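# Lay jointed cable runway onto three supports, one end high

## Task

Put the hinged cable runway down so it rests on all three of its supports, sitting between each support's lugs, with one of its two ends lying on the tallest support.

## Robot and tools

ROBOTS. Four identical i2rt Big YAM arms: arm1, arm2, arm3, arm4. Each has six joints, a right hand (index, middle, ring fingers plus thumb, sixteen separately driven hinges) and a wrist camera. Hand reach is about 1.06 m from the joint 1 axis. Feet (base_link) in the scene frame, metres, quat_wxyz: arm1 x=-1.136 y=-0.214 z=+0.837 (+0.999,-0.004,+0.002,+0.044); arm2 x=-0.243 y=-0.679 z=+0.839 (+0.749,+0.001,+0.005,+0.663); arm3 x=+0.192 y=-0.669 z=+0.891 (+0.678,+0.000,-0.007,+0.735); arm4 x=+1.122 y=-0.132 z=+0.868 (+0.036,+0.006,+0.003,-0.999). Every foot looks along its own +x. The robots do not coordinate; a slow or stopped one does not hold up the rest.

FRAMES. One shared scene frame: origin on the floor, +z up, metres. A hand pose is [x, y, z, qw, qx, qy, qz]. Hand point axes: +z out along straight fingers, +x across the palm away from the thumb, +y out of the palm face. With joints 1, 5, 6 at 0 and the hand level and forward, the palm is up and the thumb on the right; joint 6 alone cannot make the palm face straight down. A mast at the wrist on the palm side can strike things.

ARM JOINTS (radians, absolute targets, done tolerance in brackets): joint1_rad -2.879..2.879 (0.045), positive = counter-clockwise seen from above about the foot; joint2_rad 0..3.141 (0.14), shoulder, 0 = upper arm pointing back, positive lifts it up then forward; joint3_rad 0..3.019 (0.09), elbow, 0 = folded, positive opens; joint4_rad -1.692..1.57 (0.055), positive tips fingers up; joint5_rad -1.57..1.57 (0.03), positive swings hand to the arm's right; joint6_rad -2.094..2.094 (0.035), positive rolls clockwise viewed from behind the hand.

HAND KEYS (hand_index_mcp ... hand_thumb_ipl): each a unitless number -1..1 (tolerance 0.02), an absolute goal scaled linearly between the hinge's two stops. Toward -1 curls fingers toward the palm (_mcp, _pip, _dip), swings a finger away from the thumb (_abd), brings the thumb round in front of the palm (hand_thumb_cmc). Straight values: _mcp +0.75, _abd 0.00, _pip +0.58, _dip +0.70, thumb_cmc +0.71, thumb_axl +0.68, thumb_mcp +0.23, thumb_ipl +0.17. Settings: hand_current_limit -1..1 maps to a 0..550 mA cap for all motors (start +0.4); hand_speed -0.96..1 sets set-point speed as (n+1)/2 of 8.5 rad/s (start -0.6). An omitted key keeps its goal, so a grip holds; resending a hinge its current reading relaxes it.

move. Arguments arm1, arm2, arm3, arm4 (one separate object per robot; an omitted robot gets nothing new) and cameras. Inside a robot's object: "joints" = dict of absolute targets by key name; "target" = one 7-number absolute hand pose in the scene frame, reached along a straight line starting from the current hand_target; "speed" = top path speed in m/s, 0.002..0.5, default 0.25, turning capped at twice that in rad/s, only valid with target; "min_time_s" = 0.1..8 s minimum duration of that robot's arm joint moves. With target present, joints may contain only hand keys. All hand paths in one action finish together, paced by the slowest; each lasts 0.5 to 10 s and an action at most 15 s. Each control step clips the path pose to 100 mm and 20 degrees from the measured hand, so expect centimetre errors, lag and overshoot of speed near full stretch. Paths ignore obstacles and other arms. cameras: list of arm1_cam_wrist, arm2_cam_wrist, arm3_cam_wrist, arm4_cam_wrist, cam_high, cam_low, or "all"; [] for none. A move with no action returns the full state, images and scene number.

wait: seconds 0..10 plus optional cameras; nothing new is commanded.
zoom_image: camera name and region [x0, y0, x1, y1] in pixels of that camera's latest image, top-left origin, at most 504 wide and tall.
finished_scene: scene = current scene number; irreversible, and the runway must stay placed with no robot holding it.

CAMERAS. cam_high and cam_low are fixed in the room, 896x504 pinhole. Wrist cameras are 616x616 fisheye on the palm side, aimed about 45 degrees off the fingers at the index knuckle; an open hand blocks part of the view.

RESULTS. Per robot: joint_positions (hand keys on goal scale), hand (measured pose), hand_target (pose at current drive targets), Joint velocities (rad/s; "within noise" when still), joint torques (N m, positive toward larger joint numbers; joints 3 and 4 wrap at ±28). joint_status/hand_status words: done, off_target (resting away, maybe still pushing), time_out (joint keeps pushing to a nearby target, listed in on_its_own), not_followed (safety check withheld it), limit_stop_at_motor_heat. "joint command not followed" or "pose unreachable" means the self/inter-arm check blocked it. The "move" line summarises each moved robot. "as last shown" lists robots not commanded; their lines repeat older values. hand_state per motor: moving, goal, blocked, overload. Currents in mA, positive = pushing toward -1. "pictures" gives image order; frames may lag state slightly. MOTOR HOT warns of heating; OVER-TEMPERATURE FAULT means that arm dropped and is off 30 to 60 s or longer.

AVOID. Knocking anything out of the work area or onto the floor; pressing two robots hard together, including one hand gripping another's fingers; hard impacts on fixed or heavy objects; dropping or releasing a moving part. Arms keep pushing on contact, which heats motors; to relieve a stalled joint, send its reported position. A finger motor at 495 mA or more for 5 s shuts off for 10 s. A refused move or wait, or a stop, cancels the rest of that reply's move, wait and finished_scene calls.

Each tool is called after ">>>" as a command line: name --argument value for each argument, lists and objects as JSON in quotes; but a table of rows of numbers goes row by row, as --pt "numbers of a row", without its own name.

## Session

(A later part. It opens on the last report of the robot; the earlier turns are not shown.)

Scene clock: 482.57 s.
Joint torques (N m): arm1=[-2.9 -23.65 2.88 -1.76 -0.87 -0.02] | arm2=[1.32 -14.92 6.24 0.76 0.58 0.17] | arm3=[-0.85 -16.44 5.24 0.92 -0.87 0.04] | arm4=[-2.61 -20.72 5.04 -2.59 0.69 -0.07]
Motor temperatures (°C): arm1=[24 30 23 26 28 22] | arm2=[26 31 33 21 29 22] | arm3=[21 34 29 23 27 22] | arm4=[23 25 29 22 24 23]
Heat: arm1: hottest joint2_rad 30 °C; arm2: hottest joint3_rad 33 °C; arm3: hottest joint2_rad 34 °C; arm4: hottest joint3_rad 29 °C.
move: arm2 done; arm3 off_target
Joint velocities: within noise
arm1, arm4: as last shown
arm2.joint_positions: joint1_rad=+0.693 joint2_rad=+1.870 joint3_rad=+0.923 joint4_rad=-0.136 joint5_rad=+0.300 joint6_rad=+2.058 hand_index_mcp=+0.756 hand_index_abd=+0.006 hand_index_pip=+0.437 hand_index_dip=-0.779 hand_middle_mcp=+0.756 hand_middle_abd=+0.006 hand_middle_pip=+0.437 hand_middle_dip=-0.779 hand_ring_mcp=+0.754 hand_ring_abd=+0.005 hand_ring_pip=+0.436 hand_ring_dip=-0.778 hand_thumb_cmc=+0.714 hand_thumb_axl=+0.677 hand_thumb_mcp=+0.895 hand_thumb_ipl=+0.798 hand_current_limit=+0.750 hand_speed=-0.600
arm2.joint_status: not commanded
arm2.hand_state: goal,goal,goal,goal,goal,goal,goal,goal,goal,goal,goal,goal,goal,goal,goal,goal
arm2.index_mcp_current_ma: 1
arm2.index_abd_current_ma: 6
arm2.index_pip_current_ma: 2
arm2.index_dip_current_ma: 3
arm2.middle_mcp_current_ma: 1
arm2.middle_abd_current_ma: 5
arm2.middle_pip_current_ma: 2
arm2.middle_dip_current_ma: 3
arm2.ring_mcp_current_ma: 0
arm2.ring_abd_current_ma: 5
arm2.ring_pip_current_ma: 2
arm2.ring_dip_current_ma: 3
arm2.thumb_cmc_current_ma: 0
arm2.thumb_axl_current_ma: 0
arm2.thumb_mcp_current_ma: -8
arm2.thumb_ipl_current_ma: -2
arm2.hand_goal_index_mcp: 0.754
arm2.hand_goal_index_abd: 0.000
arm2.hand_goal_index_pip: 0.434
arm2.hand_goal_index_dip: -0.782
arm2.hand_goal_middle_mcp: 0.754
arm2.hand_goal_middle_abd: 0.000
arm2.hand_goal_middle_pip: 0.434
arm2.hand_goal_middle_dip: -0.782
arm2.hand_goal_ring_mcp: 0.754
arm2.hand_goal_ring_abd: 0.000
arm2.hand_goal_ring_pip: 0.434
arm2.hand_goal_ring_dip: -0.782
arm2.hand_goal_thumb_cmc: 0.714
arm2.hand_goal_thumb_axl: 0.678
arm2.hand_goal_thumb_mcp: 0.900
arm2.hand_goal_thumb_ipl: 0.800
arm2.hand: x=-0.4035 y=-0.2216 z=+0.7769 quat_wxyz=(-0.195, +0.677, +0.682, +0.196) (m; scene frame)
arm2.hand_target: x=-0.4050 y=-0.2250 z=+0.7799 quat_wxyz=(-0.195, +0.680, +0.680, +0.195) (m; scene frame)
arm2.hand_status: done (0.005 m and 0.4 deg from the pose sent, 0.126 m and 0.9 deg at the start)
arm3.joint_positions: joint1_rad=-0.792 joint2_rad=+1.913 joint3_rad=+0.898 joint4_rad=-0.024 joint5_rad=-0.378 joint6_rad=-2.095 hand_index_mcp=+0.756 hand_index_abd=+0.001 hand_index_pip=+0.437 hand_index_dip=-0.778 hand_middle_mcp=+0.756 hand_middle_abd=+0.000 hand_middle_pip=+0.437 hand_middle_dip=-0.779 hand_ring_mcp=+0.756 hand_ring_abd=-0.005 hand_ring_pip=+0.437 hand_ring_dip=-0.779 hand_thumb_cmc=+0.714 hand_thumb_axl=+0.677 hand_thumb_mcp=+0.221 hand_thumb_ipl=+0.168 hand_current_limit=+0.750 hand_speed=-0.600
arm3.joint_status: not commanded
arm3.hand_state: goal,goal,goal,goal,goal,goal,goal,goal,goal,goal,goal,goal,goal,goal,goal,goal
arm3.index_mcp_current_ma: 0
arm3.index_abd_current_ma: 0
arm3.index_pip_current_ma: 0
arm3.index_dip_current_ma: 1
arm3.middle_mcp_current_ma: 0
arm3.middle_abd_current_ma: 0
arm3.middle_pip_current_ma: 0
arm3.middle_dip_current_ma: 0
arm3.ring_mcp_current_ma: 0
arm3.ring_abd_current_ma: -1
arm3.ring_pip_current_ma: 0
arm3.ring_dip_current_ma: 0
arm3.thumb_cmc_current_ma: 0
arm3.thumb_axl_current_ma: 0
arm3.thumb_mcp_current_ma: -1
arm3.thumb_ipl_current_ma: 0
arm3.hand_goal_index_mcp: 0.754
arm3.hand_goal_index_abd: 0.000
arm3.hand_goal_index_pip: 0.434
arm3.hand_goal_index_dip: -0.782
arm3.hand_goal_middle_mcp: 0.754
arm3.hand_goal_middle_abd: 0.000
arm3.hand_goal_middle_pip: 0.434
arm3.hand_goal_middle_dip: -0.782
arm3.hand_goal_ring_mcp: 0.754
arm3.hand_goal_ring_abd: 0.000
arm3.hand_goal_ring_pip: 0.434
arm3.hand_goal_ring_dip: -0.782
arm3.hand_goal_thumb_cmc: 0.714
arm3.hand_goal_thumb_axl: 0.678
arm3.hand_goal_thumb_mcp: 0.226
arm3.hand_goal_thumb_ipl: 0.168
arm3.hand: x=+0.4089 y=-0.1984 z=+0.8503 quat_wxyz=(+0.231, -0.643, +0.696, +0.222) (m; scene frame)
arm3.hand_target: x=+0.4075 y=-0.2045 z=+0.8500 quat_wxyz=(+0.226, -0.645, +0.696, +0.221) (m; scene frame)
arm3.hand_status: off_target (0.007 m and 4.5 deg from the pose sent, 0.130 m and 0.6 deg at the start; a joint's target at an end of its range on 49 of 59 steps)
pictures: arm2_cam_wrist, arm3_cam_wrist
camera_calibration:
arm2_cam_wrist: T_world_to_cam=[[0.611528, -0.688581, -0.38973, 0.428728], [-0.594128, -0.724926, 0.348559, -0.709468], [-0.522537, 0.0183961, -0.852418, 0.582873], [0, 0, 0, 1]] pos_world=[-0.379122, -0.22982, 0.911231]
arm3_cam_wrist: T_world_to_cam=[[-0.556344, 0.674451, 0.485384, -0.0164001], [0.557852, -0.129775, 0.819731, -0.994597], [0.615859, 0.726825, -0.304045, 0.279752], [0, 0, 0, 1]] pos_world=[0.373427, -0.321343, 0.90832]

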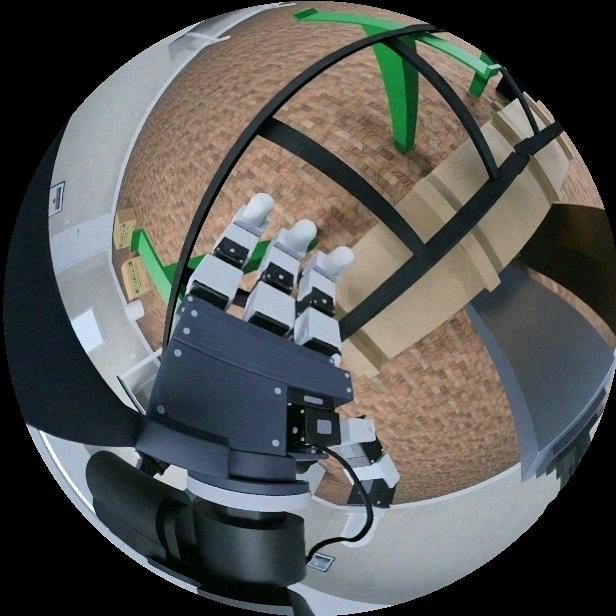

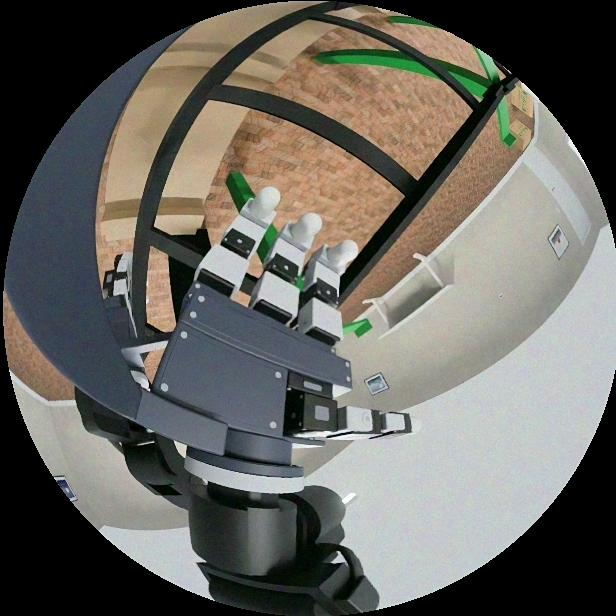

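>>> move --arm2 '{"target":[-0.42,-0.30,0.95,-0.13,0.695,0.695,0.13],"speed":0.2,"joints":{"hand_thumb_cmc":0.71,"hand_thumb_mcp":0.226,"hand_thumb_ipl":0.168}}' --arm3 '{"target":[0.43,-0.30,1.02,0.13,-0.695,0.695,0.13],"speed":0.2}'

>>> move --arm2 '{"target":[-0.43,-0.34,0.98,0,0.3827,0.9239,0],"speed":0.25}' --arm3 '{"target":[0.45,-0.34,1.02,0,-0.3827,0.9239,0],"speed":0.25}' --cameras '["arm2_cam_wrist","arm3_cam_wrist","cam_high"]'

Scene clock: 484.83 s.
Joint torques (N m): arm1=[-2.9 -23.65 2.89 -1.74 -0.87 -0.02] | arm2=[1.2 -10.87 12.93 0.28 0.18 0.13] | arm3=[-0.44 -10.58 13.19 0.5 -0.37 0.02] | arm4=[-2.55 -20.89 4.96 -2.73 0.67 -0.07]
Motor temperatures (°C): arm1=[24 30 23 26 28 22] | arm2=[26 31 33 21 29 22] | arm3=[21 34 29 23 27 22] | arm4=[23 25 29 22 24 23]
Heat: arm1: hottest joint2_rad 30 °C; arm2: hottest joint3_rad 33 °C; arm3: hottest joint2_rad 34 °C; arm4: hottest joint3_rad 29 °C.
move: arm2 off_target; arm3 off_target
Joint velocities: within noise
arm1, arm4: as last shown
arm2.joint_positions: joint1_rad=+0.781 joint2_rad=+1.457 joint3_rad=+0.967 joint4_rad=-0.797 joint5_rad=+0.186 joint6_rad=+2.066 hand_index_mcp=+0.756 hand_index_abd=+0.006 hand_index_pip=+0.437 hand_index_dip=-0.779 hand_middle_mcp=+0.756 hand_middle_abd=+0.005 hand_middle_pip=+0.437 hand_middle_dip=-0.779 hand_ring_mcp=+0.754 hand_ring_abd=+0.005 hand_ring_pip=+0.436 hand_ring_dip=-0.778 hand_thumb_cmc=+0.712 hand_thumb_axl=+0.677 hand_thumb_mcp=+0.224 hand_thumb_ipl=+0.169 hand_current_limit=+0.750 hand_speed=-0.600
arm2.joint_status: all done
arm2.hand_state: goal,goal,goal,goal,goal,goal,goal,goal,goal,goal,goal,goal,goal,goal,goal,goal
arm2.index_mcp_current_ma: 1
arm2.index_abd_current_ma: 6
arm2.index_pip_current_ma: 2
arm2.index_dip_current_ma: 3
arm2.middle_mcp_current_ma: 1
arm2.middle_abd_current_ma: 5
arm2.middle_pip_current_ma: 2
arm2.middle_dip_current_ma: 3
arm2.ring_mcp_current_ma: 0
arm2.ring_abd_current_ma: 5
arm2.ring_pip_current_ma: 2
arm2.ring_dip_current_ma: 3
arm2.thumb_cmc_current_ma: 2
arm2.thumb_axl_current_ma: 0
arm2.thumb_mcp_current_ma: -2
arm2.thumb_ipl_current_ma: 1
arm2.hand_goal_index_mcp: 0.754
arm2.hand_goal_index_abd: 0.000
arm2.hand_goal_index_pip: 0.434
arm2.hand_goal_index_dip: -0.782
arm2.hand_goal_middle_mcp: 0.754
arm2.hand_goal_middle_abd: 0.000
arm2.hand_goal_middle_pip: 0.434
arm2.hand_goal_middle_dip: -0.782
arm2.hand_goal_ring_mcp: 0.754
arm2.hand_goal_ring_abd: 0.000
arm2.hand_goal_ring_pip: 0.434
arm2.hand_goal_ring_dip: -0.782
arm2.hand_goal_thumb_cmc: 0.710
arm2.hand_goal_thumb_axl: 0.678
arm2.hand_goal_thumb_mcp: 0.226
arm2.hand_goal_thumb_ipl: 0.168
arm2.hand: x=-0.4059 y=-0.3117 z=+0.9326 quat_wxyz=(-0.120, +0.648, +0.743, +0.114) (m; scene frame)
arm2.hand_target: x=-0.4190 y=-0.3002 z=+0.9500 quat_wxyz=(-0.141, +0.651, +0.737, +0.115) (m; scene frame)
arm2.hand_status: off_target (0.025 m and 8.0 deg from the pose sent, 0.191 m and 10.9 deg at the start; a joint's target at an end of its range on 58 of 61 steps)
arm3.joint_positions: joint1_rad=-0.911 joint2_rad=+1.425 joint3_rad=+0.932 joint4_rad=-0.807 joint5_rad=-0.176 joint6_rad=-2.096 hand_index_mcp=+0.756 hand_index_abd=+0.001 hand_index_pip=+0.437 hand_index_dip=-0.778 hand_middle_mcp=+0.756 hand_middle_abd=+0.000 hand_middle_pip=+0.437 hand_middle_dip=-0.779 hand_ring_mcp=+0.756 hand_ring_abd=-0.005 hand_ring_pip=+0.437 hand_ring_dip=-0.779 hand_thumb_cmc=+0.714 hand_thumb_axl=+0.677 hand_thumb_mcp=+0.221 hand_thumb_ipl=+0.168 hand_current_limit=+0.750 hand_speed=-0.600
arm3.joint_status: not commanded
arm3.hand_state: goal,goal,goal,goal,goal,goal,goal,goal,goal,goal,goal,goal,goal,goal,goal,goal
arm3.index_mcp_current_ma: 0
arm3.index_abd_current_ma: 0
arm3.index_pip_current_ma: 0
arm3.index_dip_current_ma: 1
arm3.middle_mcp_current_ma: 0
arm3.middle_abd_current_ma: 0
arm3.middle_pip_current_ma: 0
arm3.middle_dip_current_ma: 0
arm3.ring_mcp_current_ma: 0
arm3.ring_abd_current_ma: -1
arm3.ring_pip_current_ma: 0
arm3.ring_dip_current_ma: 0
arm3.thumb_cmc_current_ma: 0
arm3.thumb_axl_current_ma: 0
arm3.thumb_mcp_current_ma: -1
arm3.thumb_ipl_current_ma: 0
arm3.hand_goal_index_mcp: 0.754
arm3.hand_goal_index_abd: 0.000
arm3.hand_goal_index_pip: 0.434
arm3.hand_goal_index_dip: -0.782
arm3.hand_goal_middle_mcp: 0.754
arm3.hand_goal_middle_abd: 0.000
arm3.hand_goal_middle_pip: 0.434
arm3.hand_goal_middle_dip: -0.782
arm3.hand_goal_ring_mcp: 0.754
arm3.hand_goal_ring_abd: 0.000
arm3.hand_goal_ring_pip: 0.434
arm3.hand_goal_ring_dip: -0.782
arm3.hand_goal_thumb_cmc: 0.714
arm3.hand_goal_thumb_axl: 0.678
arm3.hand_goal_thumb_mcp: 0.226
arm3.hand_goal_thumb_ipl: 0.168
arm3.hand: x=+0.4164 y=-0.3099 z=+1.0035 quat_wxyz=(+0.132, -0.593, +0.787, +0.102) (m; scene frame)
arm3.hand_target: x=+0.4290 y=-0.3000 z=+1.0201 quat_wxyz=(+0.149, -0.597, +0.782, +0.101) (m; scene frame)
arm3.hand_status: off_target (0.024 m and 16.1 deg from the pose sent, 0.199 m and 16.8 deg at the start; a joint's target at an end of its range on 61 of 61 steps)
pictures: none

Scene clock: 487.30 s.
Joint torques (N m): arm1=[-2.9 -23.65 2.88 -1.76 -0.87 -0.02] | arm2=[1.14 -10.81 12.78 -0.53 0 -0.12] | arm3=[-0.85 -8.88 12.55 -0.23 -0.09 0.21] | arm4=[-2.78 -20.72 4.97 -2.71 0.69 -0.06]
Motor temperatures (°C): arm1=[24 31 23 26 28 22] | arm2=[26 31 33 21 28 22] | arm3=[21 34 29 23 27 22] | arm4=[23 26 29 22 24 23]
Heat: arm1: hottest joint2_rad 31 °C; arm2: hottest joint3_rad 33 °C; arm3: hottest joint2_rad 34 °C; arm4: hottest joint3_rad 29 °C.
move: arm2 off_target; arm3 off_target
Joint velocities: within noise
arm1, arm4: as last shown
arm2.joint_positions: joint1_rad=+0.854 joint2_rad=+1.438 joint3_rad=+1.037 joint4_rad=-1.221 joint5_rad=+0.014 joint6_rad=+1.538 hand_index_mcp=+0.756 hand_index_abd=+0.003 hand_index_pip=+0.437 hand_index_dip=-0.779 hand_middle_mcp=+0.756 hand_middle_abd=+0.003 hand_middle_pip=+0.437 hand_middle_dip=-0.779 hand_ring_mcp=+0.754 hand_ring_abd=+0.003 hand_ring_pip=+0.436 hand_ring_dip=-0.778 hand_thumb_cmc=+0.712 hand_thumb_axl=+0.677 hand_thumb_mcp=+0.224 hand_thumb_ipl=+0.169 hand_current_limit=+0.750 hand_speed=-0.600
arm2.joint_status: not commanded
arm2.hand_state: goal,goal,goal,goal,goal,goal,goal,goal,goal,goal,goal,goal,goal,goal,goal,goal
arm2.index_mcp_current_ma: 1
arm2.index_abd_current_ma: 2
arm2.index_pip_current_ma: 2
arm2.index_dip_current_ma: 3
arm2.middle_mcp_current_ma: 1
arm2.middle_abd_current_ma: 2
arm2.middle_pip_current_ma: 2
arm2.middle_dip_current_ma: 3
arm2.ring_mcp_current_ma: 0
arm2.ring_abd_current_ma: 2
arm2.ring_pip_current_ma: 2
arm2.ring_dip_current_ma: 3
arm2.thumb_cmc_current_ma: 2
arm2.thumb_axl_current_ma: 0
arm2.thumb_mcp_current_ma: -2
arm2.thumb_ipl_current_ma: 1
arm2.hand_goal_index_mcp: 0.754
arm2.hand_goal_index_abd: 0.000
arm2.hand_goal_index_pip: 0.434
arm2.hand_goal_index_dip: -0.782
arm2.hand_goal_middle_mcp: 0.754
arm2.hand_goal_middle_abd: 0.000
arm2.hand_goal_middle_pip: 0.434
arm2.hand_goal_middle_dip: -0.782
arm2.hand_goal_ring_mcp: 0.754
arm2.hand_goal_ring_abd: 0.000
arm2.hand_goal_ring_pip: 0.434
arm2.hand_goal_ring_dip: -0.782
arm2.hand_goal_thumb_cmc: 0.710
arm2.hand_goal_thumb_axl: 0.678
arm2.hand_goal_thumb_mcp: 0.226
arm2.hand_goal_thumb_ipl: 0.168
arm2.hand: x=-0.4156 y=-0.3533 z=+0.9593 quat_wxyz=(+0.024, +0.391, +0.920, -0.009) (m; scene frame)
arm2.hand_target: x=-0.4293 y=-0.3408 z=+0.9801 quat_wxyz=(+0.000, +0.383, +0.924, +0.000) (m; scene frame)
arm2.hand_status: off_target (0.028 m and 3.1 deg from the pose sent, 0.060 m and 41.7 deg at the start)
arm3.joint_positions: joint1_rad=-0.946 joint2_rad=+1.434 joint3_rad=+1.023 joint4_rad=-1.188 joint5_rad=-0.003 joint6_rad=-1.667 hand_index_mcp=+0.756 hand_index_abd=+0.001 hand_index_pip=+0.437 hand_index_dip=-0.778 hand_middle_mcp=+0.756 hand_middle_abd=+0.000 hand_middle_pip=+0.437 hand_middle_dip=-0.779 hand_ring_mcp=+0.756 hand_ring_abd=-0.003 hand_ring_pip=+0.437 hand_ring_dip=-0.779 hand_thumb_cmc=+0.714 hand_thumb_axl=+0.677 hand_thumb_mcp=+0.221 hand_thumb_ipl=+0.168 hand_current_limit=+0.750 hand_speed=-0.600
arm3.joint_status: not commanded
arm3.hand_state: goal,goal,goal,goal,goal,goal,goal,goal,goal,goal,goal,goal,goal,goal,goal,goal
arm3.index_mcp_current_ma: 0
arm3.index_abd_current_ma: 0
arm3.index_pip_current_ma: 0
arm3.index_dip_current_ma: 1
arm3.middle_mcp_current_ma: 0
arm3.middle_abd_current_ma: 0
arm3.middle_pip_current_ma: 0
arm3.middle_dip_current_ma: 0
arm3.ring_mcp_current_ma: 0
arm3.ring_abd_current_ma: 0
arm3.ring_pip_current_ma: 0
arm3.ring_dip_current_ma: 0
arm3.thumb_cmc_current_ma: 0
arm3.thumb_axl_current_ma: 0
arm3.thumb_mcp_current_ma: -1
arm3.thumb_ipl_current_ma: 0
arm3.hand_goal_index_mcp: 0.754
arm3.hand_goal_index_abd: 0.000
arm3.hand_goal_index_pip: 0.434
arm3.hand_goal_index_dip: -0.782
arm3.hand_goal_middle_mcp: 0.754
arm3.hand_goal_middle_abd: 0.000
arm3.hand_goal_middle_pip: 0.434
arm3.hand_goal_middle_dip: -0.782
arm3.hand_goal_ring_mcp: 0.754
arm3.hand_goal_ring_abd: 0.000
arm3.hand_goal_ring_pip: 0.434
arm3.hand_goal_ring_dip: -0.782
arm3.hand_goal_thumb_cmc: 0.714
arm3.hand_goal_thumb_axl: 0.678
arm3.hand_goal_thumb_mcp: 0.226
arm3.hand_goal_thumb_ipl: 0.168
arm3.hand: x=+0.4348 y=-0.3481 z=+1.0113 quat_wxyz=(-0.007, -0.391, +0.920, +0.000) (m; scene frame)
arm3.hand_target: x=+0.4496 y=-0.3405 z=+1.0200 quat_wxyz=(+0.000, -0.383, +0.924, +0.000) (m; scene frame)
arm3.hand_status: off_target (0.019 m and 1.3 deg from the pose sent, 0.048 m and 34.7 deg at the start)
pictures: arm2_cam_wrist, arm3_cam_wrist, cam_high
camera_calibration:
arm2_cam_wrist: T_world_to_cam=[[0.985612, -0.150151, 0.0776088, 0.313884], [-0.161168, -0.696549, 0.699174, -1.02208], [-0.0509231, -0.701623, -0.710727, 0.54021], [0, 0, 0, 1]] pos_world=[-0.446585, -0.285776, 1.07419]
arm3_cam_wrist: T_world_to_cam=[[0.110266, 0.993844, -0.0107606, 0.343908], [0.709222, -0.0710936, 0.701392, -1.08619], [0.696309, -0.0849715, -0.712695, 0.51732], [0, 0, 0, 1]] pos_world=[0.372212, -0.375054, 1.13424]

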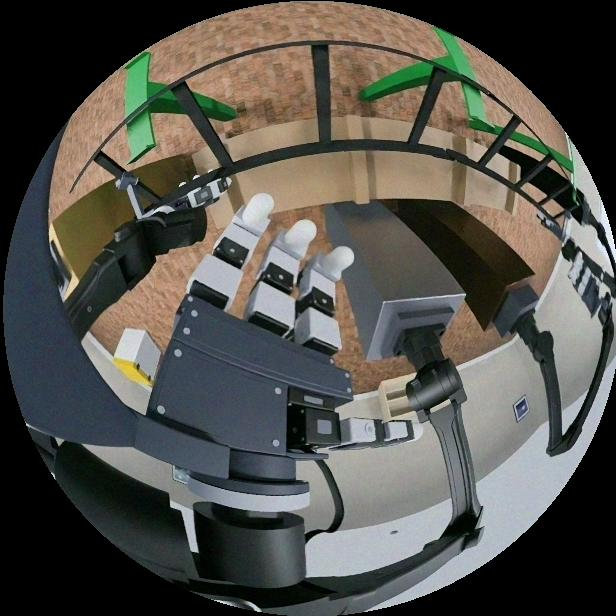

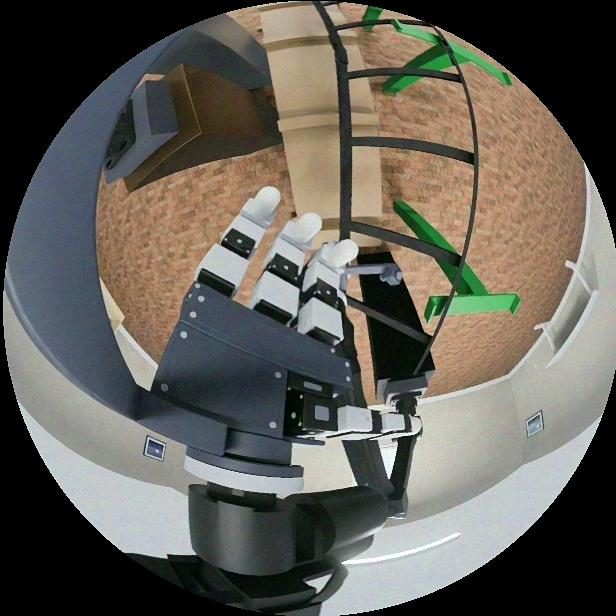

